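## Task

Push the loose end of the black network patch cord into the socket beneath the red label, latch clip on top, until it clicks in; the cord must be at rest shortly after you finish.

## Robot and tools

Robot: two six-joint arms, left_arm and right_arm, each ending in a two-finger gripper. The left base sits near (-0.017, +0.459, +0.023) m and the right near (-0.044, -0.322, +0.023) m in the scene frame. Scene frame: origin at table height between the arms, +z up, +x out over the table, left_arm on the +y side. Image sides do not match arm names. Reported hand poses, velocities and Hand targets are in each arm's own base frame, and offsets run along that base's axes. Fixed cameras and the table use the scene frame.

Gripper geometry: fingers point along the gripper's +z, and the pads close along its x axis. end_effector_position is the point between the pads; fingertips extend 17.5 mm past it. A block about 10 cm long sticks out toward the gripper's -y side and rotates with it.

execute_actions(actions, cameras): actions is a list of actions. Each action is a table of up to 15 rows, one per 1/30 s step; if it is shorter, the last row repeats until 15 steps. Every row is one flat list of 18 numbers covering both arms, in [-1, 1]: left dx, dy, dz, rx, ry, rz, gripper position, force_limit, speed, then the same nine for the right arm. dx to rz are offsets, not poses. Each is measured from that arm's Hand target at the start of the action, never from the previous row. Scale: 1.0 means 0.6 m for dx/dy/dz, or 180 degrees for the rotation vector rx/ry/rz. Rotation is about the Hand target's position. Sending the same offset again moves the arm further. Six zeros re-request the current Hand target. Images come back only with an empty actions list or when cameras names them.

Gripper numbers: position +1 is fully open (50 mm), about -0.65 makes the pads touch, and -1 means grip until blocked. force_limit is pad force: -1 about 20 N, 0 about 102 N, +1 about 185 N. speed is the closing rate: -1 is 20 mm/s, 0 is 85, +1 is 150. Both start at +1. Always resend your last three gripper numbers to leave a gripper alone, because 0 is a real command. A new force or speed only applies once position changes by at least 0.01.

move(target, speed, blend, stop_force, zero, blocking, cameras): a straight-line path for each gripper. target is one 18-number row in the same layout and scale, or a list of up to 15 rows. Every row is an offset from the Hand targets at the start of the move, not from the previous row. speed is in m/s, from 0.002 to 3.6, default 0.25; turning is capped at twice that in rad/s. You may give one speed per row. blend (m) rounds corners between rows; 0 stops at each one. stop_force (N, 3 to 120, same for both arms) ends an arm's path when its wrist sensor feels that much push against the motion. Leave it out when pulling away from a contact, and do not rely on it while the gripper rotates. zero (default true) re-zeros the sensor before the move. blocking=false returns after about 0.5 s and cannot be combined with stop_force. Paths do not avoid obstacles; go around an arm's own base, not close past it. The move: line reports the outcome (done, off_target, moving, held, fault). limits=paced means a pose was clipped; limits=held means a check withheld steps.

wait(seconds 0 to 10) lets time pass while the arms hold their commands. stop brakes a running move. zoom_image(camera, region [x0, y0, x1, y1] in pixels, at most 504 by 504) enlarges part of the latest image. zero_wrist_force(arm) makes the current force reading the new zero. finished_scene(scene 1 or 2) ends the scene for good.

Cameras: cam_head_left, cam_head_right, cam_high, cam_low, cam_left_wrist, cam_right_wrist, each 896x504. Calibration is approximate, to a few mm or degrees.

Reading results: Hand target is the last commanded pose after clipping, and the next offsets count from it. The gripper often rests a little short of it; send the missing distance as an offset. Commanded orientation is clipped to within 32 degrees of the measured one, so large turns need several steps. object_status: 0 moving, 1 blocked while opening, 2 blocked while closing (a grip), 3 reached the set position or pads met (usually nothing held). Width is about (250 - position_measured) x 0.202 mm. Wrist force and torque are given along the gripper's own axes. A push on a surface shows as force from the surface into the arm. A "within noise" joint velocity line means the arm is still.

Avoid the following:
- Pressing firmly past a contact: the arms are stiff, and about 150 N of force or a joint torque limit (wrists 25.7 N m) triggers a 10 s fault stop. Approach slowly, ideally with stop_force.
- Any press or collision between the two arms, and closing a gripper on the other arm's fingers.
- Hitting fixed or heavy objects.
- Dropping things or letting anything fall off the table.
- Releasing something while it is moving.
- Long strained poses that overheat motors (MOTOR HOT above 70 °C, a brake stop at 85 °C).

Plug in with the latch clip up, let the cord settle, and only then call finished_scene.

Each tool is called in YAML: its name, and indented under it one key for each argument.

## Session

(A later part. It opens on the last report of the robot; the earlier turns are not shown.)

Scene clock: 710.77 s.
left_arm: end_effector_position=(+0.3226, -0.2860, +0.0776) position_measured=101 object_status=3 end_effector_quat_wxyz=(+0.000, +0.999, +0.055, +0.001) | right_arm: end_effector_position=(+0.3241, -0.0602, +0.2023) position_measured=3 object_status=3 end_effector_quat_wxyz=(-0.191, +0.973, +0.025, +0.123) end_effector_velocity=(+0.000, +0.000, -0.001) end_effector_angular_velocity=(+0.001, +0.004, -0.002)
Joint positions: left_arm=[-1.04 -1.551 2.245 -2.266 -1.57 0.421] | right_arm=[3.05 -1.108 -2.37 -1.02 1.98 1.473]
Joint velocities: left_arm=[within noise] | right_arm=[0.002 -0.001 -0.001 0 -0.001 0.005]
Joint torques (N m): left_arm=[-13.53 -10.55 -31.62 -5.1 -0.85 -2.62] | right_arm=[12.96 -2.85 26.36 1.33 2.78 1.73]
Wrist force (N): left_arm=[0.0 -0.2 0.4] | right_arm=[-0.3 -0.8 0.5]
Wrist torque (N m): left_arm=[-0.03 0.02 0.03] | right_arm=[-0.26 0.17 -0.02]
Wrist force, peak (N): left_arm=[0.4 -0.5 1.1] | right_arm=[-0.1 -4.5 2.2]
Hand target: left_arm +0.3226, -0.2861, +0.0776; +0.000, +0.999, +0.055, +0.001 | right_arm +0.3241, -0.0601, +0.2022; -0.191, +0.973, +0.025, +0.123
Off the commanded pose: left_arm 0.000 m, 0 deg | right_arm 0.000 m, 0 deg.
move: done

move:
  target: [0,0,0,0,0,0,0.34,-0.5,-0.5,0.0248,0.667,-0.1537,0.1259,0.0792,0.0154,-1,-0.5,-0.5]
  speed: 0.35
  cameras: ["cam_right_wrist","cam_left_wrist","cam_head_left"]

Scene clock: 723.83 s.
left_arm: end_effector_position=(+0.3226, -0.2861, +0.0776) position_measured=101 object_status=3 end_effector_quat_wxyz=(+0.000, +0.999, +0.055, +0.001) | right_arm: end_effector_position=(+0.3390, +0.3400, +0.1100) position_measured=252 object_status=3 end_effector_quat_wxyz=(-0.383, +0.924, +0.000, +0.000)
Joint positions: left_arm=[-1.041 -1.551 2.245 -2.266 -1.57 0.421] | right_arm=[3.94 -1.762 -2.453 0.125 2.086 2.539]
Joint torques (N m): left_arm=[-13.69 -10.01 -31.57 -5.21 -0.83 -2.71] | right_arm=[7.79 12.73 18.83 5.65 -1.77 1.31]
Wrist force (N): left_arm=[0.2 -0.3 0.4] | right_arm=[-1.4 -1.2 0.3]
Wrist torque (N m): left_arm=[-0.04 -0.01 0.03] | right_arm=[-0.49 0.51 -0.11]
Wrist force, peak (N): left_arm=[-0.1 -0.6 0.8] | right_arm=[-0.7 -3.1 3.9]
Hand target: left_arm +0.3226, -0.2861, +0.0776; +0.000, +0.999, +0.055, +0.001 | right_arm +0.3390, +0.3401, +0.1100; -0.383, +0.924, +0.000, +0.000
Off the commanded pose: left_arm 0.000 m, 0 deg | right_arm 0.000 m, 0 deg.
move: done
camera_calibration:
cam_left_wrist: T_world_to_cam=[[0.992117, 0.125028, -0.00846974, -0.273602], [0.120419, -0.932473, 0.340577, -0.312369], [0.0346839, -0.338912, -0.940178, 0.0989589], [0, 0, 0, 1]] pos_world=[0.305628, -0.223529, 0.197107]
cam_right_wrist: T_world_to_cam=[[0.999979, 0.00570952, 0.00312501, -0.336416], [0.0065001, -0.900807, -0.434172, 0.371445], [0.000336114, 0.434183, -0.900825, 0.0779328], [0, 0, 0, 1]] pos_world=[0.333969, 0.302684, 0.232526]
Images, in order (width x height): cam_head_left 896x504, cam_left_wrist 896x504, cam_right_wrist 896x504.

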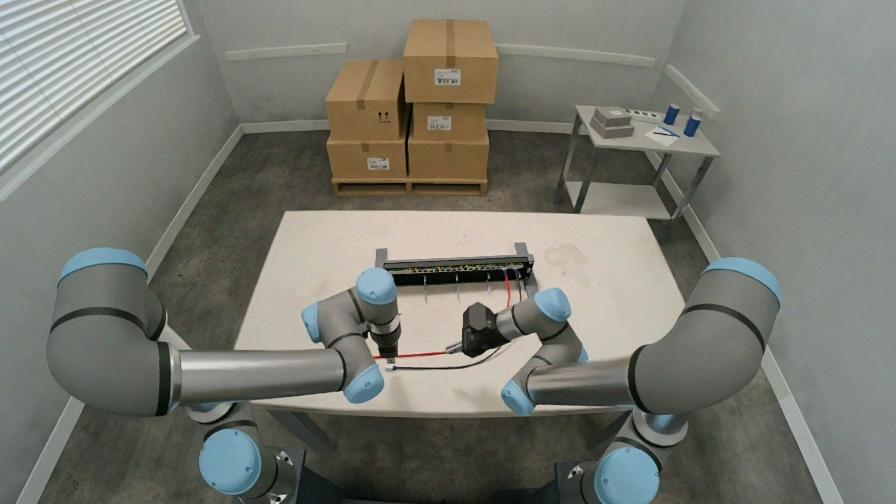

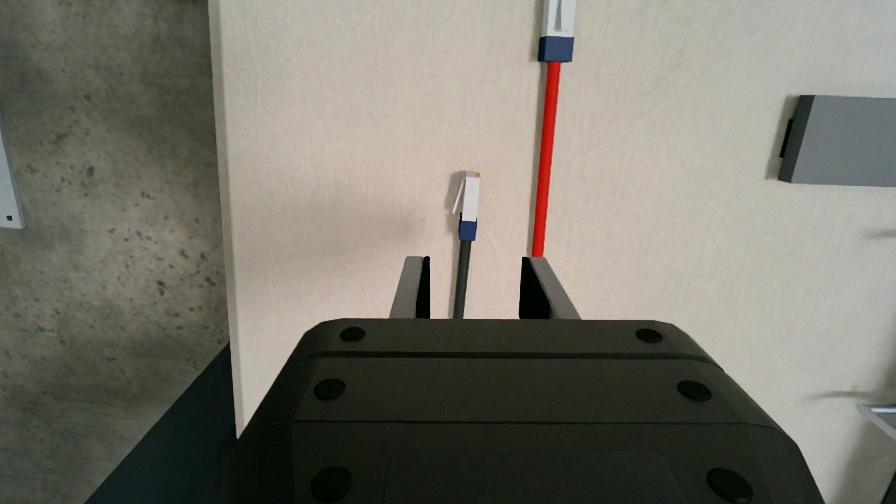

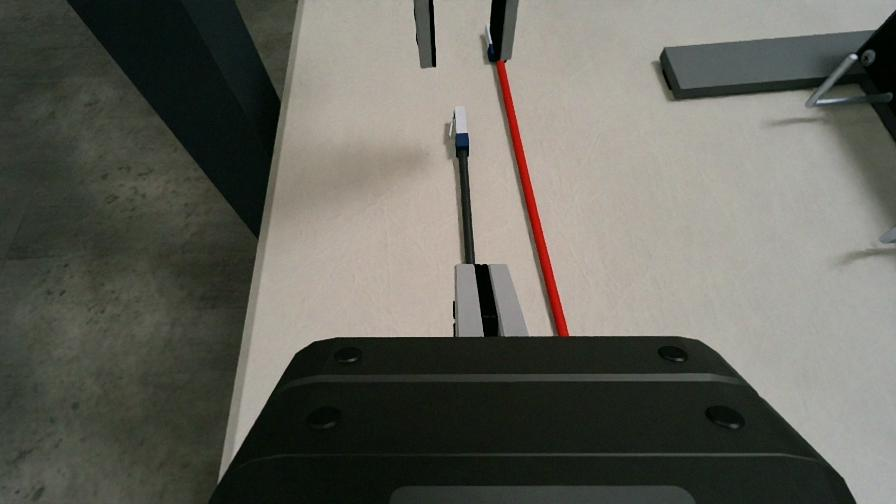

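move:
  target: [0,0,0,0,0,0,0.34,-0.5,-0.5,-0.0017,0.0717,-0.157,0,0,0,-1,-0.5,-0.5]
  speed: 0.15
  cameras: ["cam_right_wrist"]

zoom_image:
  camera: "cam_right_wrist"
  region: [380, 150, 580, 350]

Scene clock: 757.47 s.
left_arm: end_effector_position=(+0.3226, -0.2861, +0.0776) position_measured=101 object_status=3 end_effector_quat_wxyz=(+0.000, +0.999, +0.055, +0.001) | right_arm: end_effector_position=(+0.3380, +0.3832, +0.0159) position_measured=252 object_status=3 end_effector_quat_wxyz=(-0.383, +0.924, +0.000, +0.000)
Joint positions: left_arm=[-1.041 -1.551 2.245 -2.266 -1.57 0.421] | right_arm=[4.022 -2.123 -2.417 0.484 2.037 2.614]
Joint torques (N m): left_arm=[-13.21 -10.77 -31.43 -5.13 -0.71 -2.76] | right_arm=[-6.08 21.89 0.7 4.26 3.1 -2.11]
Wrist force (N): left_arm=[0.0 -0.6 0.8] | right_arm=[-0.9 -1.5 0.7]
Wrist torque (N m): left_arm=[-0.10 0.02 0.03] | right_arm=[-0.57 0.40 -0.24]
Wrist force, peak (N): left_arm=[0.0 -0.6 0.8] | right_arm=[-1.2 -2.9 -1.5]
Hand target: left_arm +0.3226, -0.2861, +0.0776; +0.000, +0.999, +0.055, +0.001 | right_arm +0.3380, +0.3832, +0.0158; -0.383, +0.924, +0.000, +0.000
Off the commanded pose: left_arm 0.000 m, 0 deg | right_arm 0.000 m, 0 deg.
move: done
camera_calibration:
cam_right_wrist: T_world_to_cam=[[0.999979, 0.00566409, 0.0032157, -0.335366], [0.00649865, -0.90071, -0.434372, 0.369417], [0.000436085, 0.434384, -0.900728, -0.0256637], [0, 0, 0, 1]] pos_world=[0.332969, 0.345785, 0.138427]
Images, in order (width x height): cam_right_wrist 896x504.

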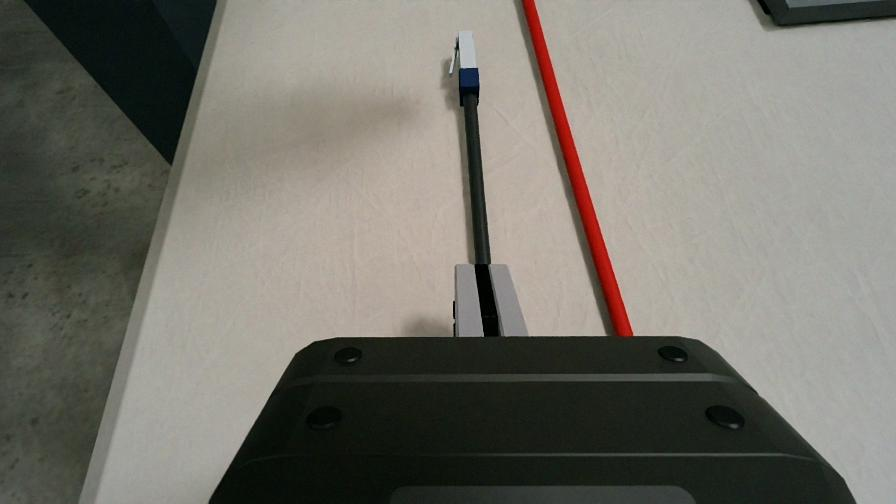

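Scaled by 2.520 from the camera's 896x504 image, which has a finer 1280x720 frame.

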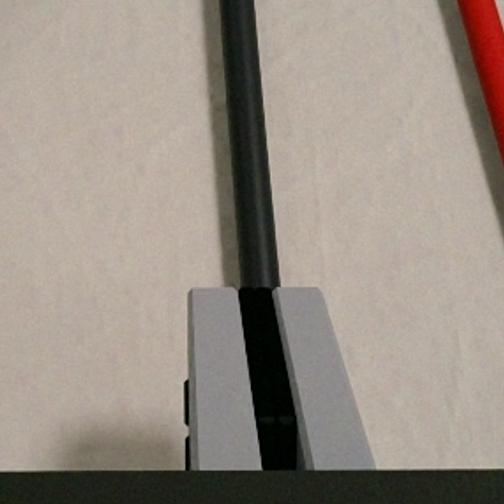

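move:
  target: [0,0,0,0,0,0,0.34,-0.5,-0.5,-0.0067,0,-0.013,0,0,0,-1,-0.5,-0.5]
  speed: 0.05

move:
  target: [0,0,0,0,0,0,0.34,-0.5,-0.5,0,0,-0.025,0,0,0,-1,-0.5,-0.5]
  speed: 0.003
  stop_force: 3
  cameras: ["cam_right_wrist"]

Scene clock: 770.00 s.
left_arm: end_effector_position=(+0.3226, -0.2861, +0.0776) position_measured=101 object_status=3 end_effector_quat_wxyz=(+0.000, +0.999, +0.055, +0.001) | right_arm: end_effector_position=(+0.3339, +0.3832, +0.0080) position_measured=252 object_status=3 end_effector_quat_wxyz=(-0.383, +0.924, +0.000, +0.000)
Joint positions: left_arm=[-1.041 -1.551 2.245 -2.266 -1.57 0.421] | right_arm=[4.031 -2.149 -2.424 0.522 2.032 2.622]
Joint torques (N m): left_arm=[-13.55 -10.88 -31.71 -5.13 -0.49 -2.68] | right_arm=[-2.73 37.36 8.6 1.23 -0.42 -0.06]
Wrist force (N): left_arm=[0.1 -0.5 0.3] | right_arm=[-0.8 -1.3 0.6]
Wrist torque (N m): left_arm=[-0.07 0.01 0.03] | right_arm=[-0.54 0.38 -0.33]
Wrist force, peak (N): left_arm=[0.3 -0.7 0.6] | right_arm=[-1.0 -2.0 0.7]
Hand target: left_arm +0.3226, -0.2861, +0.0776; +0.000, +0.999, +0.055, +0.001 | right_arm +0.3340, +0.3832, +0.0080; -0.383, +0.924, +0.000, +0.000
Off the commanded pose: left_arm 0.000 m, 0 deg | right_arm 0.000 m, 0 deg.
move: done

Scene clock: 772.37 s.
left_arm: end_effector_position=(+0.3226, -0.2861, +0.0776) position_measured=101 object_status=3 end_effector_quat_wxyz=(+0.000, +0.999, +0.055, +0.001) | right_arm: end_effector_position=(+0.3340, +0.3832, +0.0032) position_measured=252 object_status=3 end_effector_quat_wxyz=(-0.383, +0.924, +0.000, +0.000)
Joint positions: left_arm=[-1.041 -1.551 2.245 -2.266 -1.57 0.421] | right_arm=[4.031 -2.167 -2.422 0.537 2.032 2.622]
Joint torques (N m): left_arm=[-13.2 -11.06 -31.64 -5.12 -0.4 -2.67] | right_arm=[-7.47 38.16 4.02 0.68 2.63 -1.69]
Wrist force (N): left_arm=[0.4 -0.4 0.4] | right_arm=[-1.2 -4.2 -2.2]
Wrist torque (N m): left_arm=[-0.06 -0.03 0.04] | right_arm=[-0.70 0.42 -0.34]
Wrist force, peak (N): left_arm=[0.1 -0.5 0.7] | right_arm=[-1.5 -5.2 -2.7]
Hand target: left_arm +0.3226, -0.2861, +0.0776; +0.000, +0.999, +0.055, +0.001 | right_arm +0.3340, +0.3832, +0.0032; -0.383, +0.924, +0.000, +0.000 (not the last commanded pose)
Off the commanded pose: left_arm 0.000 m, 0 deg | right_arm 0.010 m, 0 deg.
move: contact (right_arm)
camera_calibration:
cam_right_wrist: T_world_to_cam=[[0.999979, 0.00566377, 0.00321609, -0.331325], [0.00649859, -0.900652, -0.434493, 0.363922], [0.000435707, 0.434505, -0.90067, -0.0371499], [0, 0, 0, 1]] pos_world=[0.328969, 0.345786, 0.125727]
Images, in order (width x height): cam_right_wrist 896x504.

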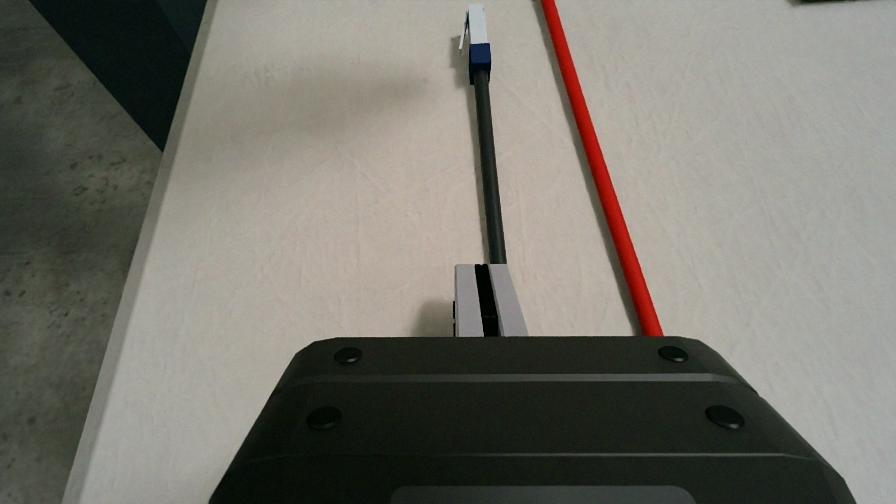

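move:
  target:
    - [0,0,0,0,0,0,0.34,-0.5,-0.5,0,0,-0.0012,0,0,0,-1,-0.5,-0.5]
    - [0,0,0,0,0,0,0.34,-0.5,-0.5,0.0215,0.0005,-0.0016,0,0,0,-1,-0.5,-0.5]
  speed: [0.005,0.01]
  cameras: ["cam_left_wrist","cam_right_wrist"]

zoom_image:
  camera: "cam_left_wrist"
  region: [370, 130, 570, 330]

Scene clock: 784.70 s.
left_arm: end_effector_position=(+0.3226, -0.2861, +0.0776) position_measured=101 object_status=3 end_effector_quat_wxyz=(+0.000, +0.999, +0.055, +0.001) | right_arm: end_effector_position=(+0.3470, +0.3835, +0.0022) position_measured=252 object_status=3 end_effector_quat_wxyz=(-0.383, +0.924, +0.000, +0.000)
Joint positions: left_arm=[-1.041 -1.551 2.245 -2.266 -1.57 0.421] | right_arm=[4.004 -2.172 -2.392 0.503 2.048 2.598]
Joint torques (N m): left_arm=[-13.12 -11.01 -31.47 -5.06 -0.24 -2.68] | right_arm=[3.26 11.17 -4.67 -2.67 -1.78 -0.57]
Wrist force (N): left_arm=[0.3 -0.7 0.5] | right_arm=[-4.2 -25.8 -20.9]
Wrist torque (N m): left_arm=[-0.10 -0.02 0.04] | right_arm=[-1.11 0.35 -0.15]
Wrist force, peak (N): left_arm=[0.1 -0.6 0.8] | right_arm=[-4.2 -25.8 -20.9]
Hand target: left_arm +0.3226, -0.2861, +0.0776; +0.000, +0.999, +0.055, +0.001 | right_arm +0.3469, +0.3835, +0.0022; -0.383, +0.924, +0.000, +0.000
Off the commanded pose: left_arm 0.000 m, 0 deg | right_arm 0.000 m, 0 deg.
move: done
camera_calibration:
cam_left_wrist: T_world_to_cam=[[0.992117, 0.125028, -0.00846974, -0.273602], [0.120419, -0.932473, 0.340577, -0.312369], [0.0346839, -0.338912, -0.940178, 0.0989589], [0, 0, 0, 1]] pos_world=[0.305628, -0.223529, 0.197107]
cam_right_wrist: T_world_to_cam=[[0.999979, 0.0056647, 0.00321654, -0.344324], [0.00649963, -0.900652, -0.434493, 0.363673], [0.000435711, 0.434505, -0.90067, -0.0381866], [0, 0, 0, 1]] pos_world=[0.341969, 0.346086, 0.124727]
Images, in order (width x height): cam_left_wrist 896x504, cam_right_wrist 896x504.

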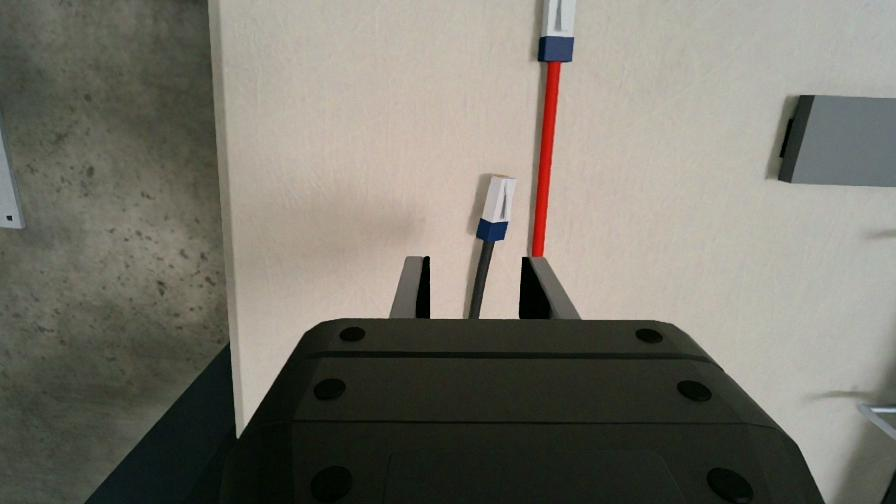

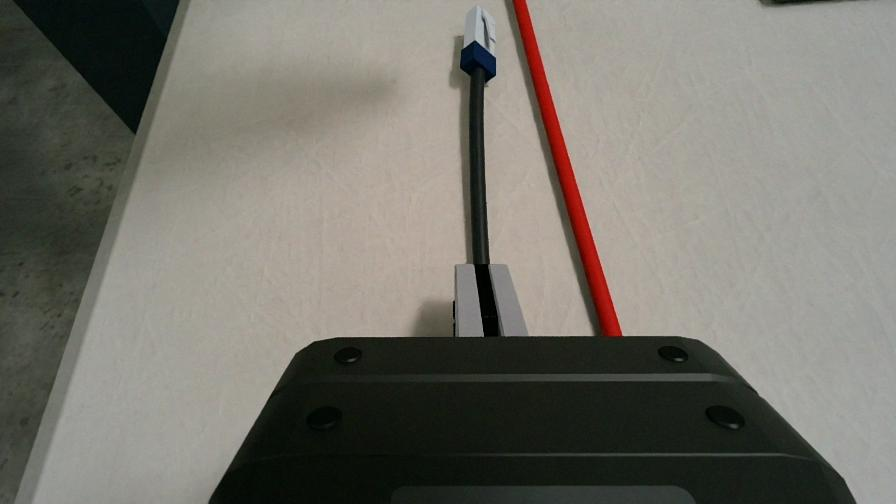

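Scaled by 2.520 from the camera's 896x504 image, which has a finer 1280x720 frame.

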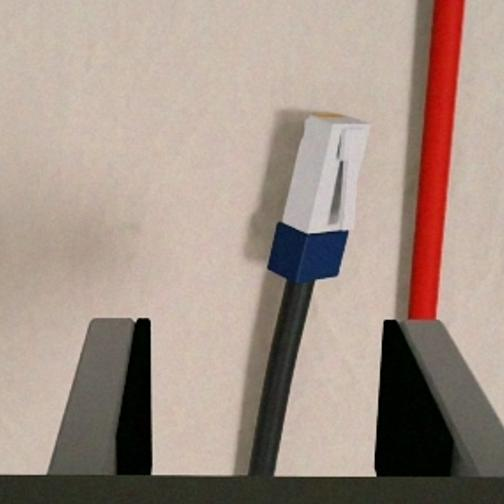

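move:
  target: [0,0,0,0,0,0,0.34,-0.5,-0.5,-0.006,0,0,0,0,0,-1,-0.5,-0.5]
  speed: 0.01
  cameras: ["cam_left_wrist"]

zoom_image:
  camera: "cam_left_wrist"
  region: [420, 150, 540, 270]

Scene clock: 796.23 s.
left_arm: end_effector_position=(+0.3226, -0.2861, +0.0776) position_measured=101 object_status=3 end_effector_quat_wxyz=(+0.000, +0.999, +0.055, +0.001) | right_arm: end_effector_position=(+0.3432, +0.3834, +0.0022) position_measured=252 object_status=3 end_effector_quat_wxyz=(-0.383, +0.924, +0.000, +0.000)
Joint positions: left_arm=[-1.041 -1.551 2.245 -2.266 -1.57 0.421] | right_arm=[4.012 -2.172 -2.401 0.513 2.044 2.605]
Joint torques (N m): left_arm=[-13.63 -11.08 -31.32 -5.08 -0.04 -2.65] | right_arm=[1.9 23.55 0.8 -2.22 -4.06 0.69]
Wrist force (N): left_arm=[0.1 -0.3 0.6] | right_arm=[-1.8 -25.6 -25.8]
Wrist torque (N m): left_arm=[-0.04 0.01 0.03] | right_arm=[-1.19 0.43 -0.40]
Wrist force, peak (N): left_arm=[-0.1 -0.7 0.8] | right_arm=[-2.4 -26.5 -26.1]
Hand target: left_arm +0.3226, -0.2861, +0.0776; +0.000, +0.999, +0.055, +0.001 | right_arm +0.3433, +0.3835, +0.0022; -0.383, +0.924, +0.000, +0.000
Off the commanded pose: left_arm 0.000 m, 0 deg | right_arm 0.000 m, 0 deg.
move: done
camera_calibration:
cam_left_wrist: T_world_to_cam=[[0.992117, 0.125028, -0.00846974, -0.273602], [0.120419, -0.932473, 0.340577, -0.312369], [0.0346839, -0.338912, -0.940178, 0.0989589], [0, 0, 0, 1]] pos_world=[0.305628, -0.223529, 0.197107]
Images, in order (width x height): cam_left_wrist 896x504.

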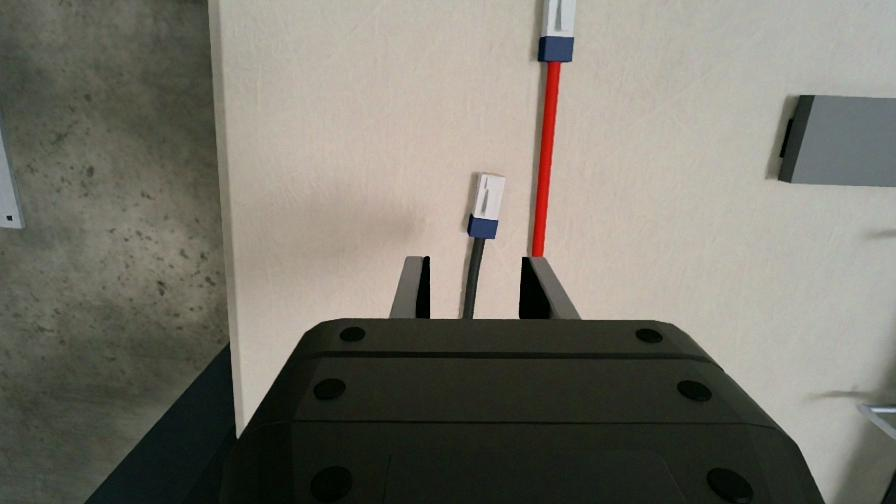

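Scaled by 4.200 from the camera's 896x504 image, which has a finer 1280x720 frame.

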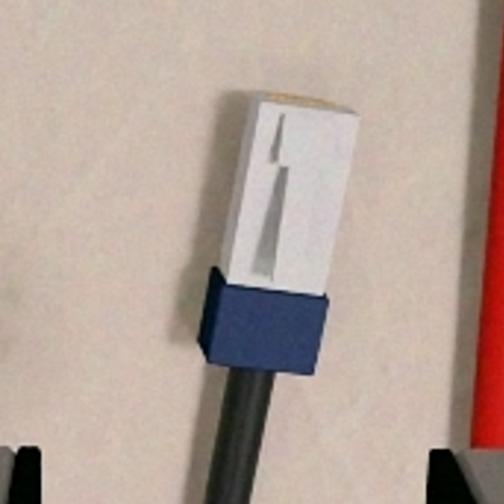

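move:
  target:
    - [0.013,0,-0.05,0,0,-0.051,0.076,-0.7,-0.8,0,0,0,0,0,0,-1,-0.5,-0.5]
    - [0.013,0,-0.1365,0,0,-0.051,0.076,-0.7,-0.8,0,0,0,0,0,0,-1,-0.5,-0.5]
  speed: [0.1,0.05]
  cameras: ["cam_left_wrist","cam_right_wrist"]

zoom_image:
  camera: "cam_left_wrist"
  region: [400, 170, 560, 330]

zoom_image:
  camera: "cam_right_wrist"
  region: [400, 0, 560, 120]

Scene clock: 833.87 s.
left_arm: end_effector_position=(+0.3303, -0.2860, -0.0044) position_measured=141 object_status=3 end_effector_quat_wxyz=(+0.000, +1.000, -0.026, +0.001) | right_arm: end_effector_position=(+0.3433, +0.3835, +0.0022) position_measured=252 object_status=3 end_effector_quat_wxyz=(-0.383, +0.924, +0.000, +0.000)
Joint positions: left_arm=[-1.024 -1.35 2.316 -2.538 -1.57 0.598] | right_arm=[4.012 -2.172 -2.401 0.513 2.044 2.605]
Joint torques (N m): left_arm=[-11.49 -37.06 -26.91 -0.21 -1.2 2.27] | right_arm=[-4.28 15.55 7.59 -5.26 -0.55 -1.62]
Wrist force (N): left_arm=[0.0 -0.3 1.1] | right_arm=[-2.5 -24.6 -26.1]
Wrist torque (N m): left_arm=[-0.07 0.09 0.12] | right_arm=[-1.19 0.44 -0.39]
Wrist force, peak (N): left_arm=[-0.2 -0.8 2.1] | right_arm=[-1.9 -26.1 -26.6]
Hand target: left_arm +0.3304, -0.2861, -0.0043; +0.000, +1.000, -0.026, +0.001 | right_arm +0.3433, +0.3835, +0.0022; -0.383, +0.924, +0.000, +0.000
Off the commanded pose: left_arm 0.000 m, 0 deg | right_arm 0.000 m, 0 deg.
move: done
camera_calibration:
cam_left_wrist: T_world_to_cam=[[0.999353, -0.0348899, -0.00868873, -0.330175], [-0.0298518, -0.939814, 0.34038, -0.237777], [-0.0200416, -0.339901, -0.940248, 0.0393967], [0, 0, 0, 1]] pos_world=[0.323653, -0.221595, 0.115109]
cam_right_wrist: T_world_to_cam=[[0.999979, 0.00566391, 0.00321666, -0.340623], [0.00649895, -0.900671, -0.434453, 0.363699], [0.000436445, 0.434465, -0.900689, -0.0381692], [0, 0, 0, 1]] pos_world=[0.338269, 0.346085, 0.124727]
Images, in order (width x height): cam_left_wrist 896x504, cam_right_wrist 896x504.

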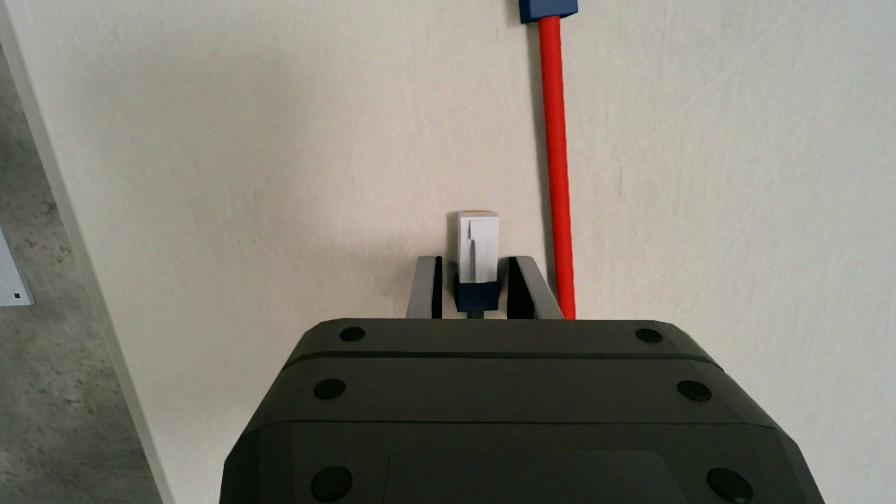

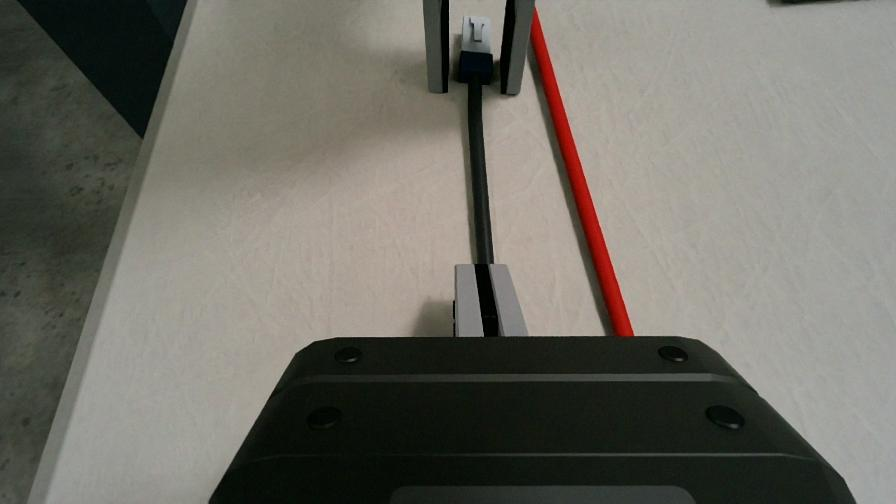

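Scaled by 3.150 from the camera's 896x504 image, which has a finer 1280x720 frame.

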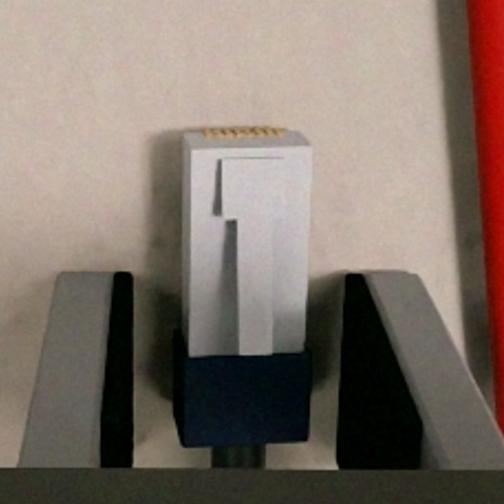

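Scaled by 3.150 from the camera's 896x504 image, which has a finer 1280x720 frame.

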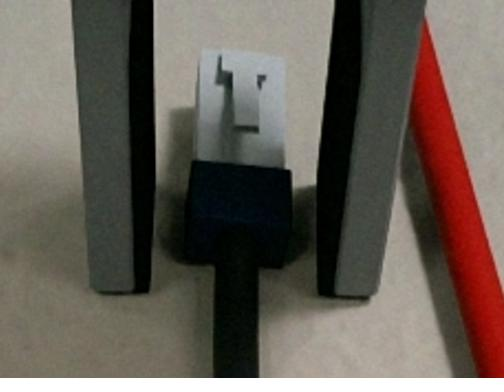

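move:
  target: [0,0,0,0,0,0,-1,-0.7,-1,0,0,0,0,0,0,-1,-0.5,-0.5]
  cameras: ["cam_left_wrist"]

zoom_image:
  camera: "cam_left_wrist"
  region: [400, 170, 560, 330]

Scene clock: 842.83 s.
left_arm: end_effector_position=(+0.3304, -0.2861, -0.0043) position_measured=190 object_status=2 end_effector_quat_wxyz=(+0.000, +1.000, -0.026, +0.001) | right_arm: end_effector_position=(+0.3433, +0.3835, +0.0022) position_measured=252 object_status=3 end_effector_quat_wxyz=(-0.383, +0.924, +0.000, +0.000)
Joint positions: left_arm=[-1.024 -1.35 2.316 -2.538 -1.57 0.598] | right_arm=[4.012 -2.172 -2.401 0.513 2.044 2.605]
Joint torques (N m): left_arm=[8.64 -37.33 -26.67 -4.46 -1.23 1.93] | right_arm=[-5.11 15.7 7.02 -5.3 -0.66 -1.7]
Wrist force (N): left_arm=[-0.1 -0.4 1.1] | right_arm=[-2.4 -24.8 -26.1]
Wrist torque (N m): left_arm=[-0.10 0.10 0.12] | right_arm=[-1.20 0.42 -0.40]
Wrist force, peak (N): left_arm=[-0.1 -0.7 1.4] | right_arm=[-2.4 -25.0 -26.7]
Hand target: left_arm +0.3304, -0.2861, -0.0043; +0.000, +1.000, -0.026, +0.001 | right_arm +0.3433, +0.3835, +0.0022; -0.383, +0.924, +0.000, +0.000
Off the commanded pose: left_arm 0.000 m, 0 deg | right_arm 0.000 m, 0 deg.
move: done
camera_calibration:
cam_left_wrist: T_world_to_cam=[[0.999357, -0.0348256, -0.00848838, -0.330187], [-0.029854, -0.93972, 0.34064, -0.237913], [-0.0198397, -0.340168, -0.940155, 0.0393202], [0, 0, 0, 1]] pos_world=[0.323652, -0.221695, 0.115207]
Images, in order (width x height): cam_left_wrist 896x504.

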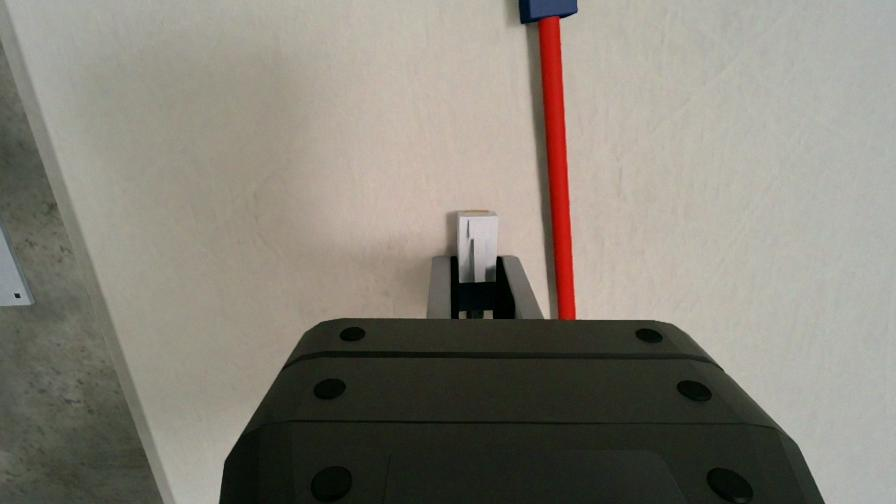

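Scaled by 3.150 from the camera's 896x504 image, which has a finer 1280x720 frame.

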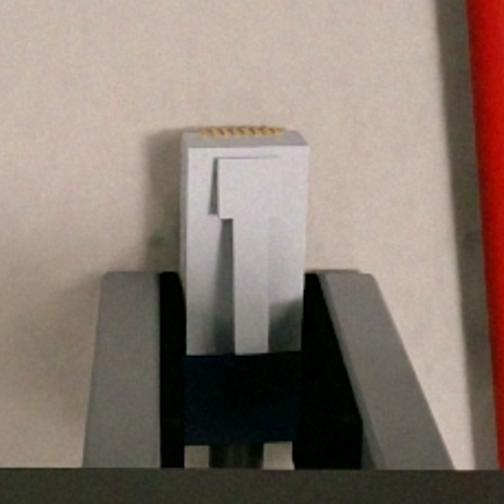

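move:
  target:
    - [0,0,0,0,0,0,-1,-0.7,-1,0,-0.005,0.02,0,0,0,-1,-0.5,-0.5]
    - [0,0,0,0,0,0,-1,-0.7,-1,0,-0.25,0.25,0,0,0,-1,-0.5,-0.5]
  speed: [0.02,0.25]
  blend: [0.005,0]
  cameras: ["cam_right_wrist"]

Scene clock: 875.23 s.
left_arm: end_effector_position=(+0.3304, -0.2861, -0.0043) position_measured=190 object_status=2 end_effector_quat_wxyz=(+0.000, +1.000, -0.026, +0.001) | right_arm: end_effector_position=(+0.3433, +0.2335, +0.1522) position_measured=252 object_status=3 end_effector_quat_wxyz=(-0.383, +0.924, +0.000, +0.000)
Joint positions: left_arm=[-1.024 -1.35 2.316 -2.538 -1.57 0.598] | right_arm=[3.681 -1.513 -2.488 -0.235 2.222 2.275]
Joint torques (N m): left_arm=[10.76 -36.34 -25.55 -1.28 -1.23 1.51] | right_arm=[-4.65 21.98 10.51 1.09 -0.52 -1.32]
Wrist force (N): left_arm=[-0.2 -0.6 1.1] | right_arm=[-1.2 -0.9 0.2]
Wrist torque (N m): left_arm=[-0.11 0.13 0.12] | right_arm=[-0.47 0.43 -0.28]
Wrist force, peak (N): left_arm=[0.1 -0.9 1.4] | right_arm=[-2.5 -25.2 -26.5]
Hand target: left_arm +0.3304, -0.2861, -0.0043; +0.000, +1.000, -0.026, +0.001 | right_arm +0.3433, +0.2335, +0.1522; -0.383, +0.924, +0.000, +0.000
Off the commanded pose: left_arm 0.000 m, 0 deg | right_arm 0.000 m, 0 deg.
move: done
camera_calibration:
cam_right_wrist: T_world_to_cam=[[0.999979, 0.0056209, 0.00330643, -0.340274], [0.00649923, -0.900652, -0.434492, 0.293863], [0.00053571, 0.434505, -0.900669, 0.162014], [0, 0, 0, 1]] pos_world=[0.33827, 0.196185, 0.274728]
Images, in order (width x height): cam_right_wrist 896x504.

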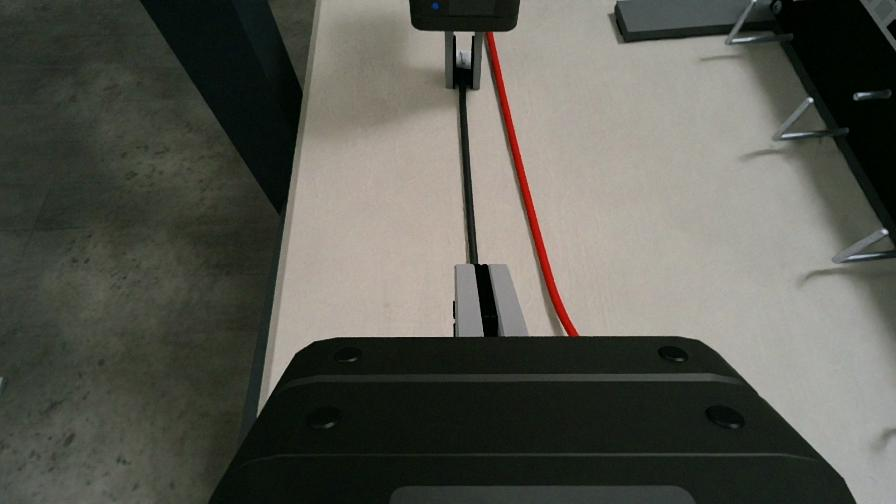

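move:
  target:
    - [0,0,0.15,0,0,0,-1,-0.7,-1,0,0,0,0,0,0,-1,-0.5,-0.5]
    - [0.16,-0.07,0.207,0,0,-0.225,-1,-0.7,-1,0,0,0,0,0,0,-1,-0.5,-0.5]
    - [0.320,-0.143,0.132,0,0,-0.45,-1,-0.7,-1,0,0,0,0,0,0,-1,-0.5,-0.5]
  speed: 0.15
  blend: [0.03,0.05,0]
  cameras: ["cam_right_wrist","cam_left_wrist","cam_head_right"]

zoom_image:
  camera: "cam_head_right"
  region: [340, 220, 560, 380]

Scene clock: 895.43 s.
left_arm: end_effector_position=(+0.5224, -0.3718, +0.0748) position_measured=190 object_status=2 end_effector_quat_wxyz=(+0.001, +0.744, -0.669, +0.000) | right_arm: end_effector_position=(+0.3433, +0.2335, +0.1522) position_measured=252 object_status=3 end_effector_quat_wxyz=(-0.383, +0.924, +0.000, +0.000)
Joint positions: left_arm=[-0.827 -1.097 1.652 -2.127 -1.572 2.208] | right_arm=[3.681 -1.513 -2.488 -0.236 2.222 2.275]
Joint torques (N m): left_arm=[-12.04 -54.8 -17.07 -1.77 -1.41 0.2] | right_arm=[-7.61 23.56 14.82 1.05 2.69 -1.96]
Wrist force (N): left_arm=[-0.1 -0.6 1.1] | right_arm=[-1.0 -0.8 0.0]
Wrist torque (N m): left_arm=[-0.14 0.08 0.08] | right_arm=[-0.45 0.39 -0.28]
Wrist force, peak (N): left_arm=[-0.1 -0.6 3.2] | right_arm=[-1.3 -1.4 0.1]
Hand target: left_arm +0.5224, -0.3719, +0.0749; +0.001, +0.744, -0.669, +0.000 | right_arm +0.3433, +0.2335, +0.1522; -0.383, +0.924, +0.000, +0.000
Off the commanded pose: left_arm 0.000 m, 0 deg | right_arm 0.000 m, 0 deg.
move: done
camera_calibration:
cam_left_wrist: T_world_to_cam=[[0.122336, -0.992452, -0.00859653, -0.422251], [-0.932749, -0.117927, 0.340695, 0.437533], [-0.339137, -0.0336607, -0.940135, 0.369205], [0, 0, 0, 1]] pos_world=[0.584975, -0.355039, 0.194407]
cam_right_wrist: T_world_to_cam=[[0.999979, 0.00566391, 0.00321666, -0.340256], [0.00649895, -0.900671, -0.434453, 0.293766], [0.000436445, 0.434465, -0.900689, 0.162104], [0, 0, 0, 1]] pos_world=[0.338269, 0.196085, 0.274727]
Images, in order (width x height): cam_head_right 896x504, cam_left_wrist 896x504, cam_right_wrist 896x504.

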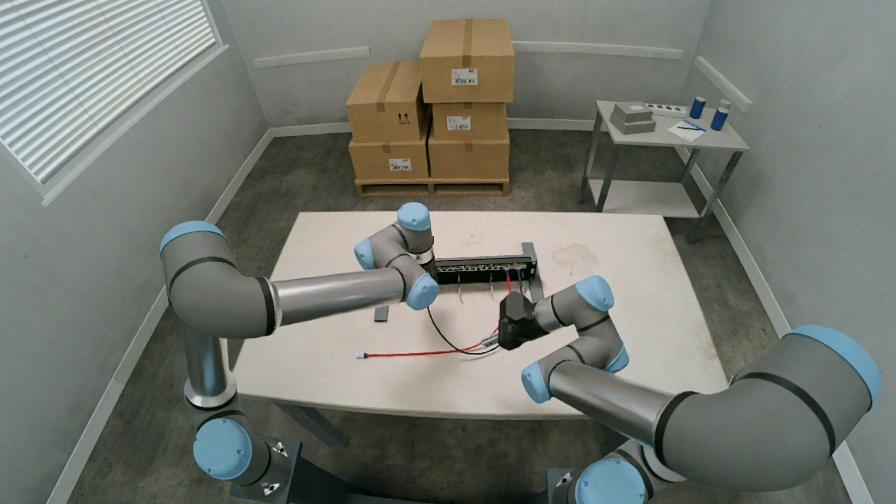

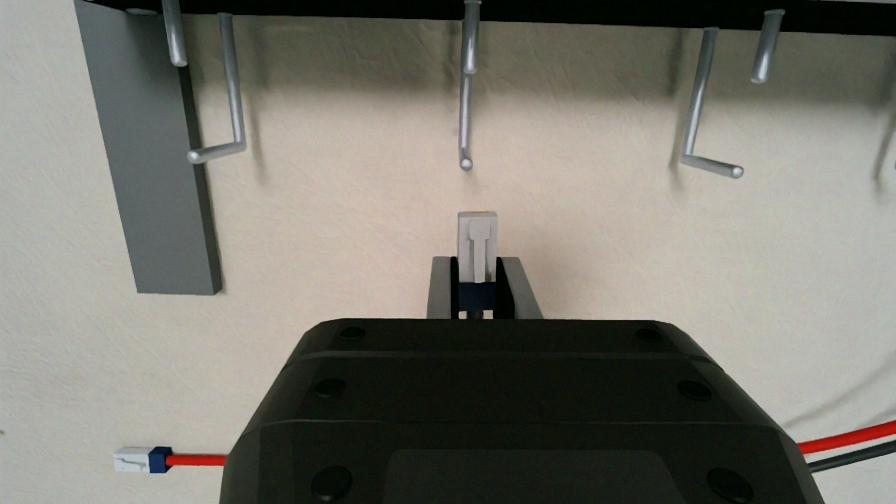

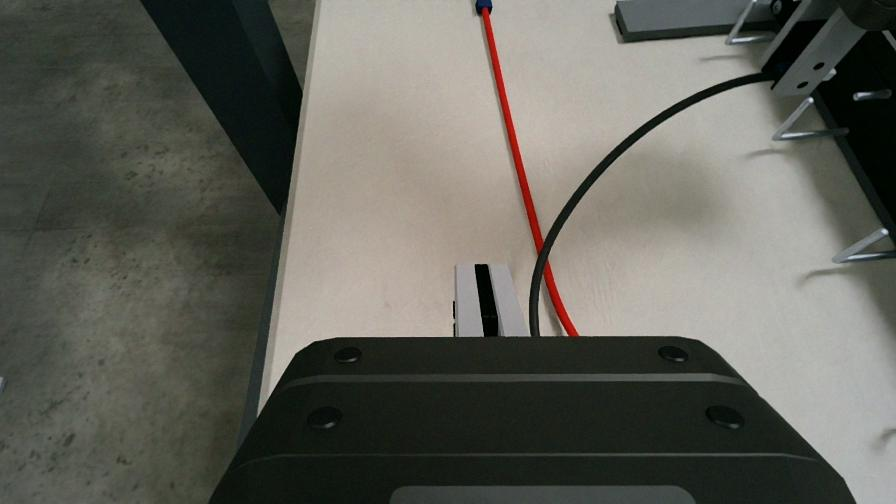

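Scaled by 2.291 from the camera's 896x504 image, which has a finer 1280x720 frame.

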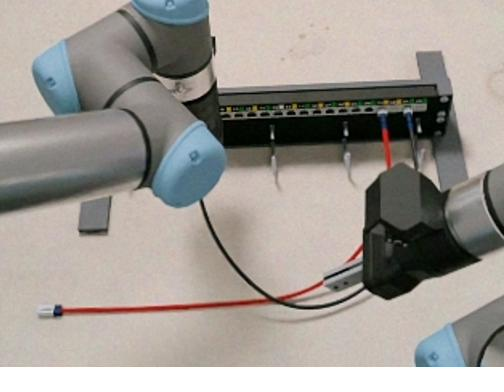

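zoom_image:
  camera: "cam_left_wrist"
  region: [400, 0, 560, 180]

zoom_image:
  camera: "cam_left_wrist"
  region: [392, 150, 552, 330]

Scaled by 2.800 from the camera's 896x504 image, which has a finer 1280x720 frame.

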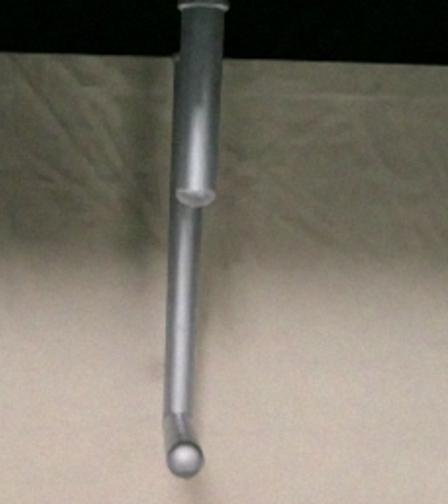

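Scaled by 2.800 from the camera's 896x504 image, which has a finer 1280x720 frame.

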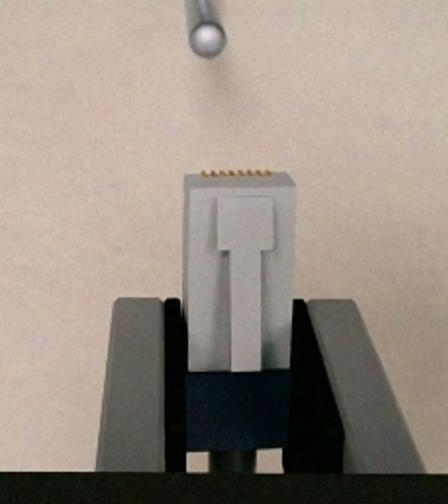

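move:
  target: [0,0,0,0,0,-0.0067,-1,-0.7,-1,0.2975,0.0968,-0.005,0.1596,-0.0577,-0.2155,-1,-0.5,-0.5]
  speed: 0.2
  cameras: ["cam_right_wrist","cam_left_wrist"]

zoom_image:
  camera: "cam_right_wrist"
  region: [340, 120, 600, 300]

Scene clock: 978.67 s.
left_arm: end_effector_position=(+0.5224, -0.3719, +0.0749) position_measured=190 object_status=2 end_effector_quat_wxyz=(+0.001, +0.736, -0.676, +0.000) | right_arm: end_effector_position=(+0.5217, +0.2916, +0.1492) position_measured=252 object_status=3 end_effector_quat_wxyz=(-0.572, +0.746, -0.270, +0.207)
Joint positions: left_arm=[-0.828 -1.097 1.652 -2.127 -1.572 2.229] | right_arm=[3.773 -2.202 -2.323 1.113 1.808 3.077]
Joint torques (N m): left_arm=[-10.74 -49.94 -26.25 -0.9 -1.41 0.54] | right_arm=[-6.56 32.2 3.41 2.32 0.28 -0.37]
Wrist force (N): left_arm=[-0.3 -0.4 0.9] | right_arm=[-1.4 -2.0 -0.4]
Wrist torque (N m): left_arm=[-0.09 0.13 0.02] | right_arm=[-0.88 0.47 -0.13]
Wrist force, peak (N): left_arm=[-0.1 -0.7 1.4] | right_arm=[-1.9 -2.4 0.1]
Hand target: left_arm +0.5224, -0.3719, +0.0749; +0.001, +0.737, -0.676, +0.000 | right_arm +0.5218, +0.2915, +0.1492; -0.572, +0.746, -0.270, +0.207
Off the commanded pose: left_arm 0.000 m, 0 deg | right_arm 0.000 m, 0 deg.
move: done
camera_calibration:
cam_left_wrist: T_world_to_cam=[[0.100902, -0.99486, -0.00845883, -0.412103], [-0.935123, -0.0977391, 0.340577, 0.446282], [-0.339653, -0.0264548, -0.940179, 0.372149], [0, 0, 0, 1]] pos_world=[0.585312, -0.35652, 0.194407]
cam_right_wrist: T_world_to_cam=[[0.771534, -0.636161, 0.00588566, -0.21307], [-0.354786, -0.437925, -0.826044, 0.455685], [0.528075, 0.635232, -0.563575, -0.250082], [0, 0, 0, 1]] pos_world=[0.458123, 0.222869, 0.236729]
Images, in order (width x height): cam_left_wrist 896x504, cam_right_wrist 896x504.

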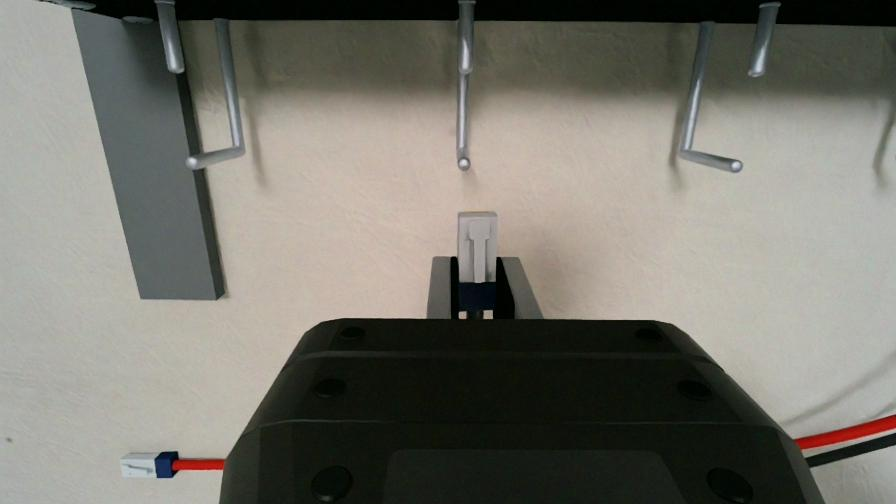

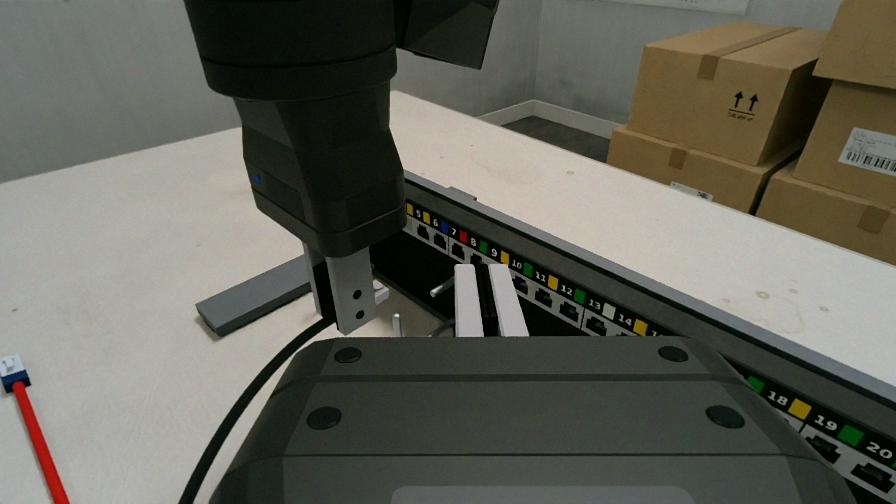

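Scaled by 1.938 from the camera's 896x504 image, which has a finer 1280x720 frame.

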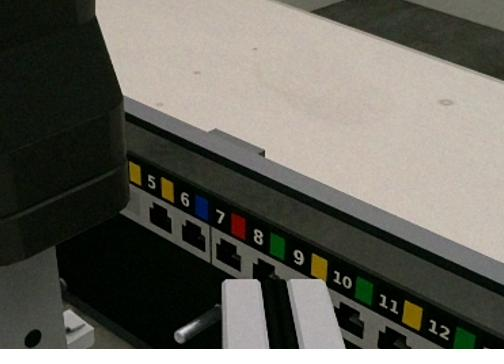

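move:
  target: [0.0812,0.0078,-0.0098,0,0,0,-1,-0.7,-1,0,0,0,0,0,0,-1,-0.5,-0.5]
  speed: 0.05
  stop_force: 5
  cameras: ["cam_right_wrist","cam_left_wrist"]

zoom_image:
  camera: "cam_right_wrist"
  region: [380, 190, 540, 300]

Scene clock: 1022.60 s.
left_arm: end_effector_position=(+0.5711, -0.3672, +0.0690) position_measured=190 object_status=2 end_effector_quat_wxyz=(+0.001, +0.737, -0.676, +0.000) | right_arm: end_effector_position=(+0.5218, +0.2915, +0.1492) position_measured=252 object_status=3 end_effector_quat_wxyz=(-0.572, +0.746, -0.270, +0.207)
Joint positions: left_arm=[-0.769 -1.012 1.531 -2.091 -1.572 2.288] | right_arm=[3.772 -2.202 -2.323 1.113 1.808 3.077]
Joint torques (N m): left_arm=[-13.75 -59.08 -17.4 -5.33 -1.65 -2.69] | right_arm=[-6.73 31.64 13.02 3.47 -0.89 0.79]
Wrist force (N): left_arm=[-0.5 -0.6 0.7] | right_arm=[-1.2 -1.9 -0.2]
Wrist torque (N m): left_arm=[-0.15 0.10 0.07] | right_arm=[-0.88 0.45 -0.12]
Wrist force, peak (N): left_arm=[-0.5 -1.5 1.1] | right_arm=[-1.5 -2.5 -0.6]
Hand target: left_arm +0.5711, -0.3672, +0.0690; +0.001, +0.737, -0.676, +0.000 | right_arm +0.5218, +0.2915, +0.1492; -0.572, +0.746, -0.270, +0.207
Off the commanded pose: left_arm 0.000 m, 0 deg | right_arm 0.000 m, 0 deg.
move: done
camera_calibration:
cam_left_wrist: T_world_to_cam=[[0.100996, -0.994851, -0.0084918, -0.41244], [-0.935113, -0.0978382, 0.340576, 0.494251], [-0.339653, -0.0264558, -0.940179, 0.383267], [0, 0, 0, 1]] pos_world=[0.634012, -0.35182, 0.188507]
cam_right_wrist: T_world_to_cam=[[0.771323, -0.636417, 0.00578602, -0.212958], [-0.354937, -0.437686, -0.826106, 0.455671], [0.52828, 0.635141, -0.563485, -0.250113], [0, 0, 0, 1]] pos_world=[0.458124, 0.222768, 0.236729]
Images, in order (width x height): cam_left_wrist 896x504, cam_right_wrist 896x504.

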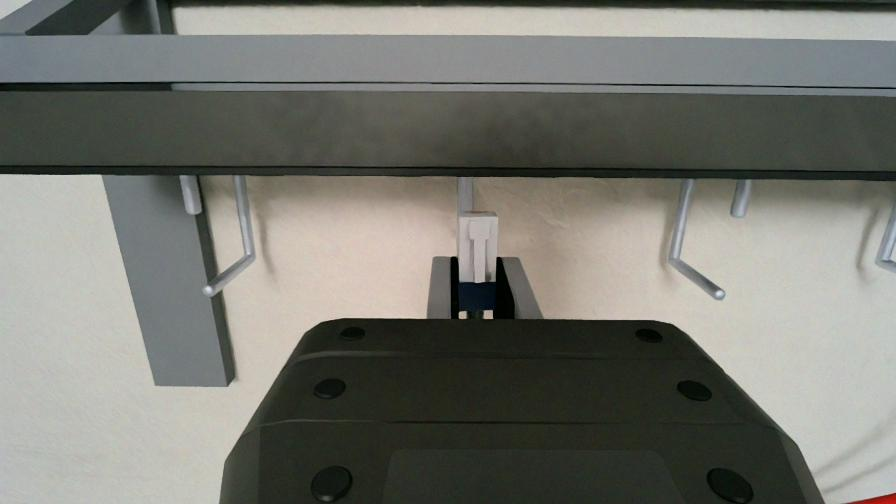

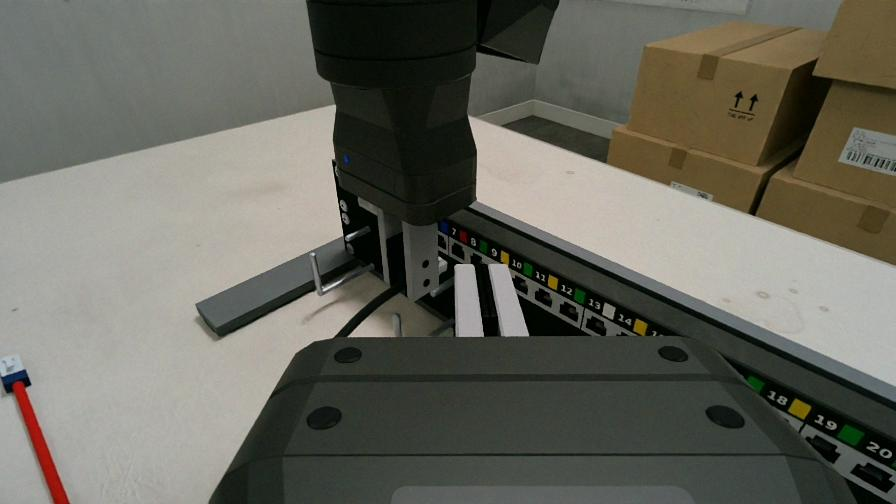

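Scaled by 3.150 from the camera's 896x504 image, which has a finer 1280x720 frame.

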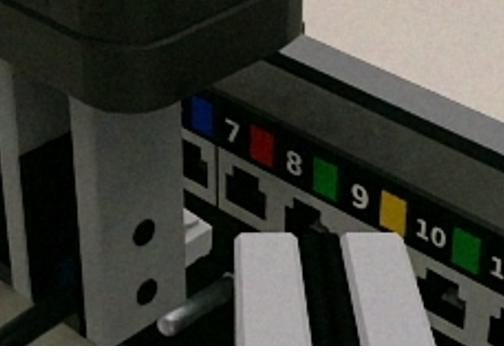

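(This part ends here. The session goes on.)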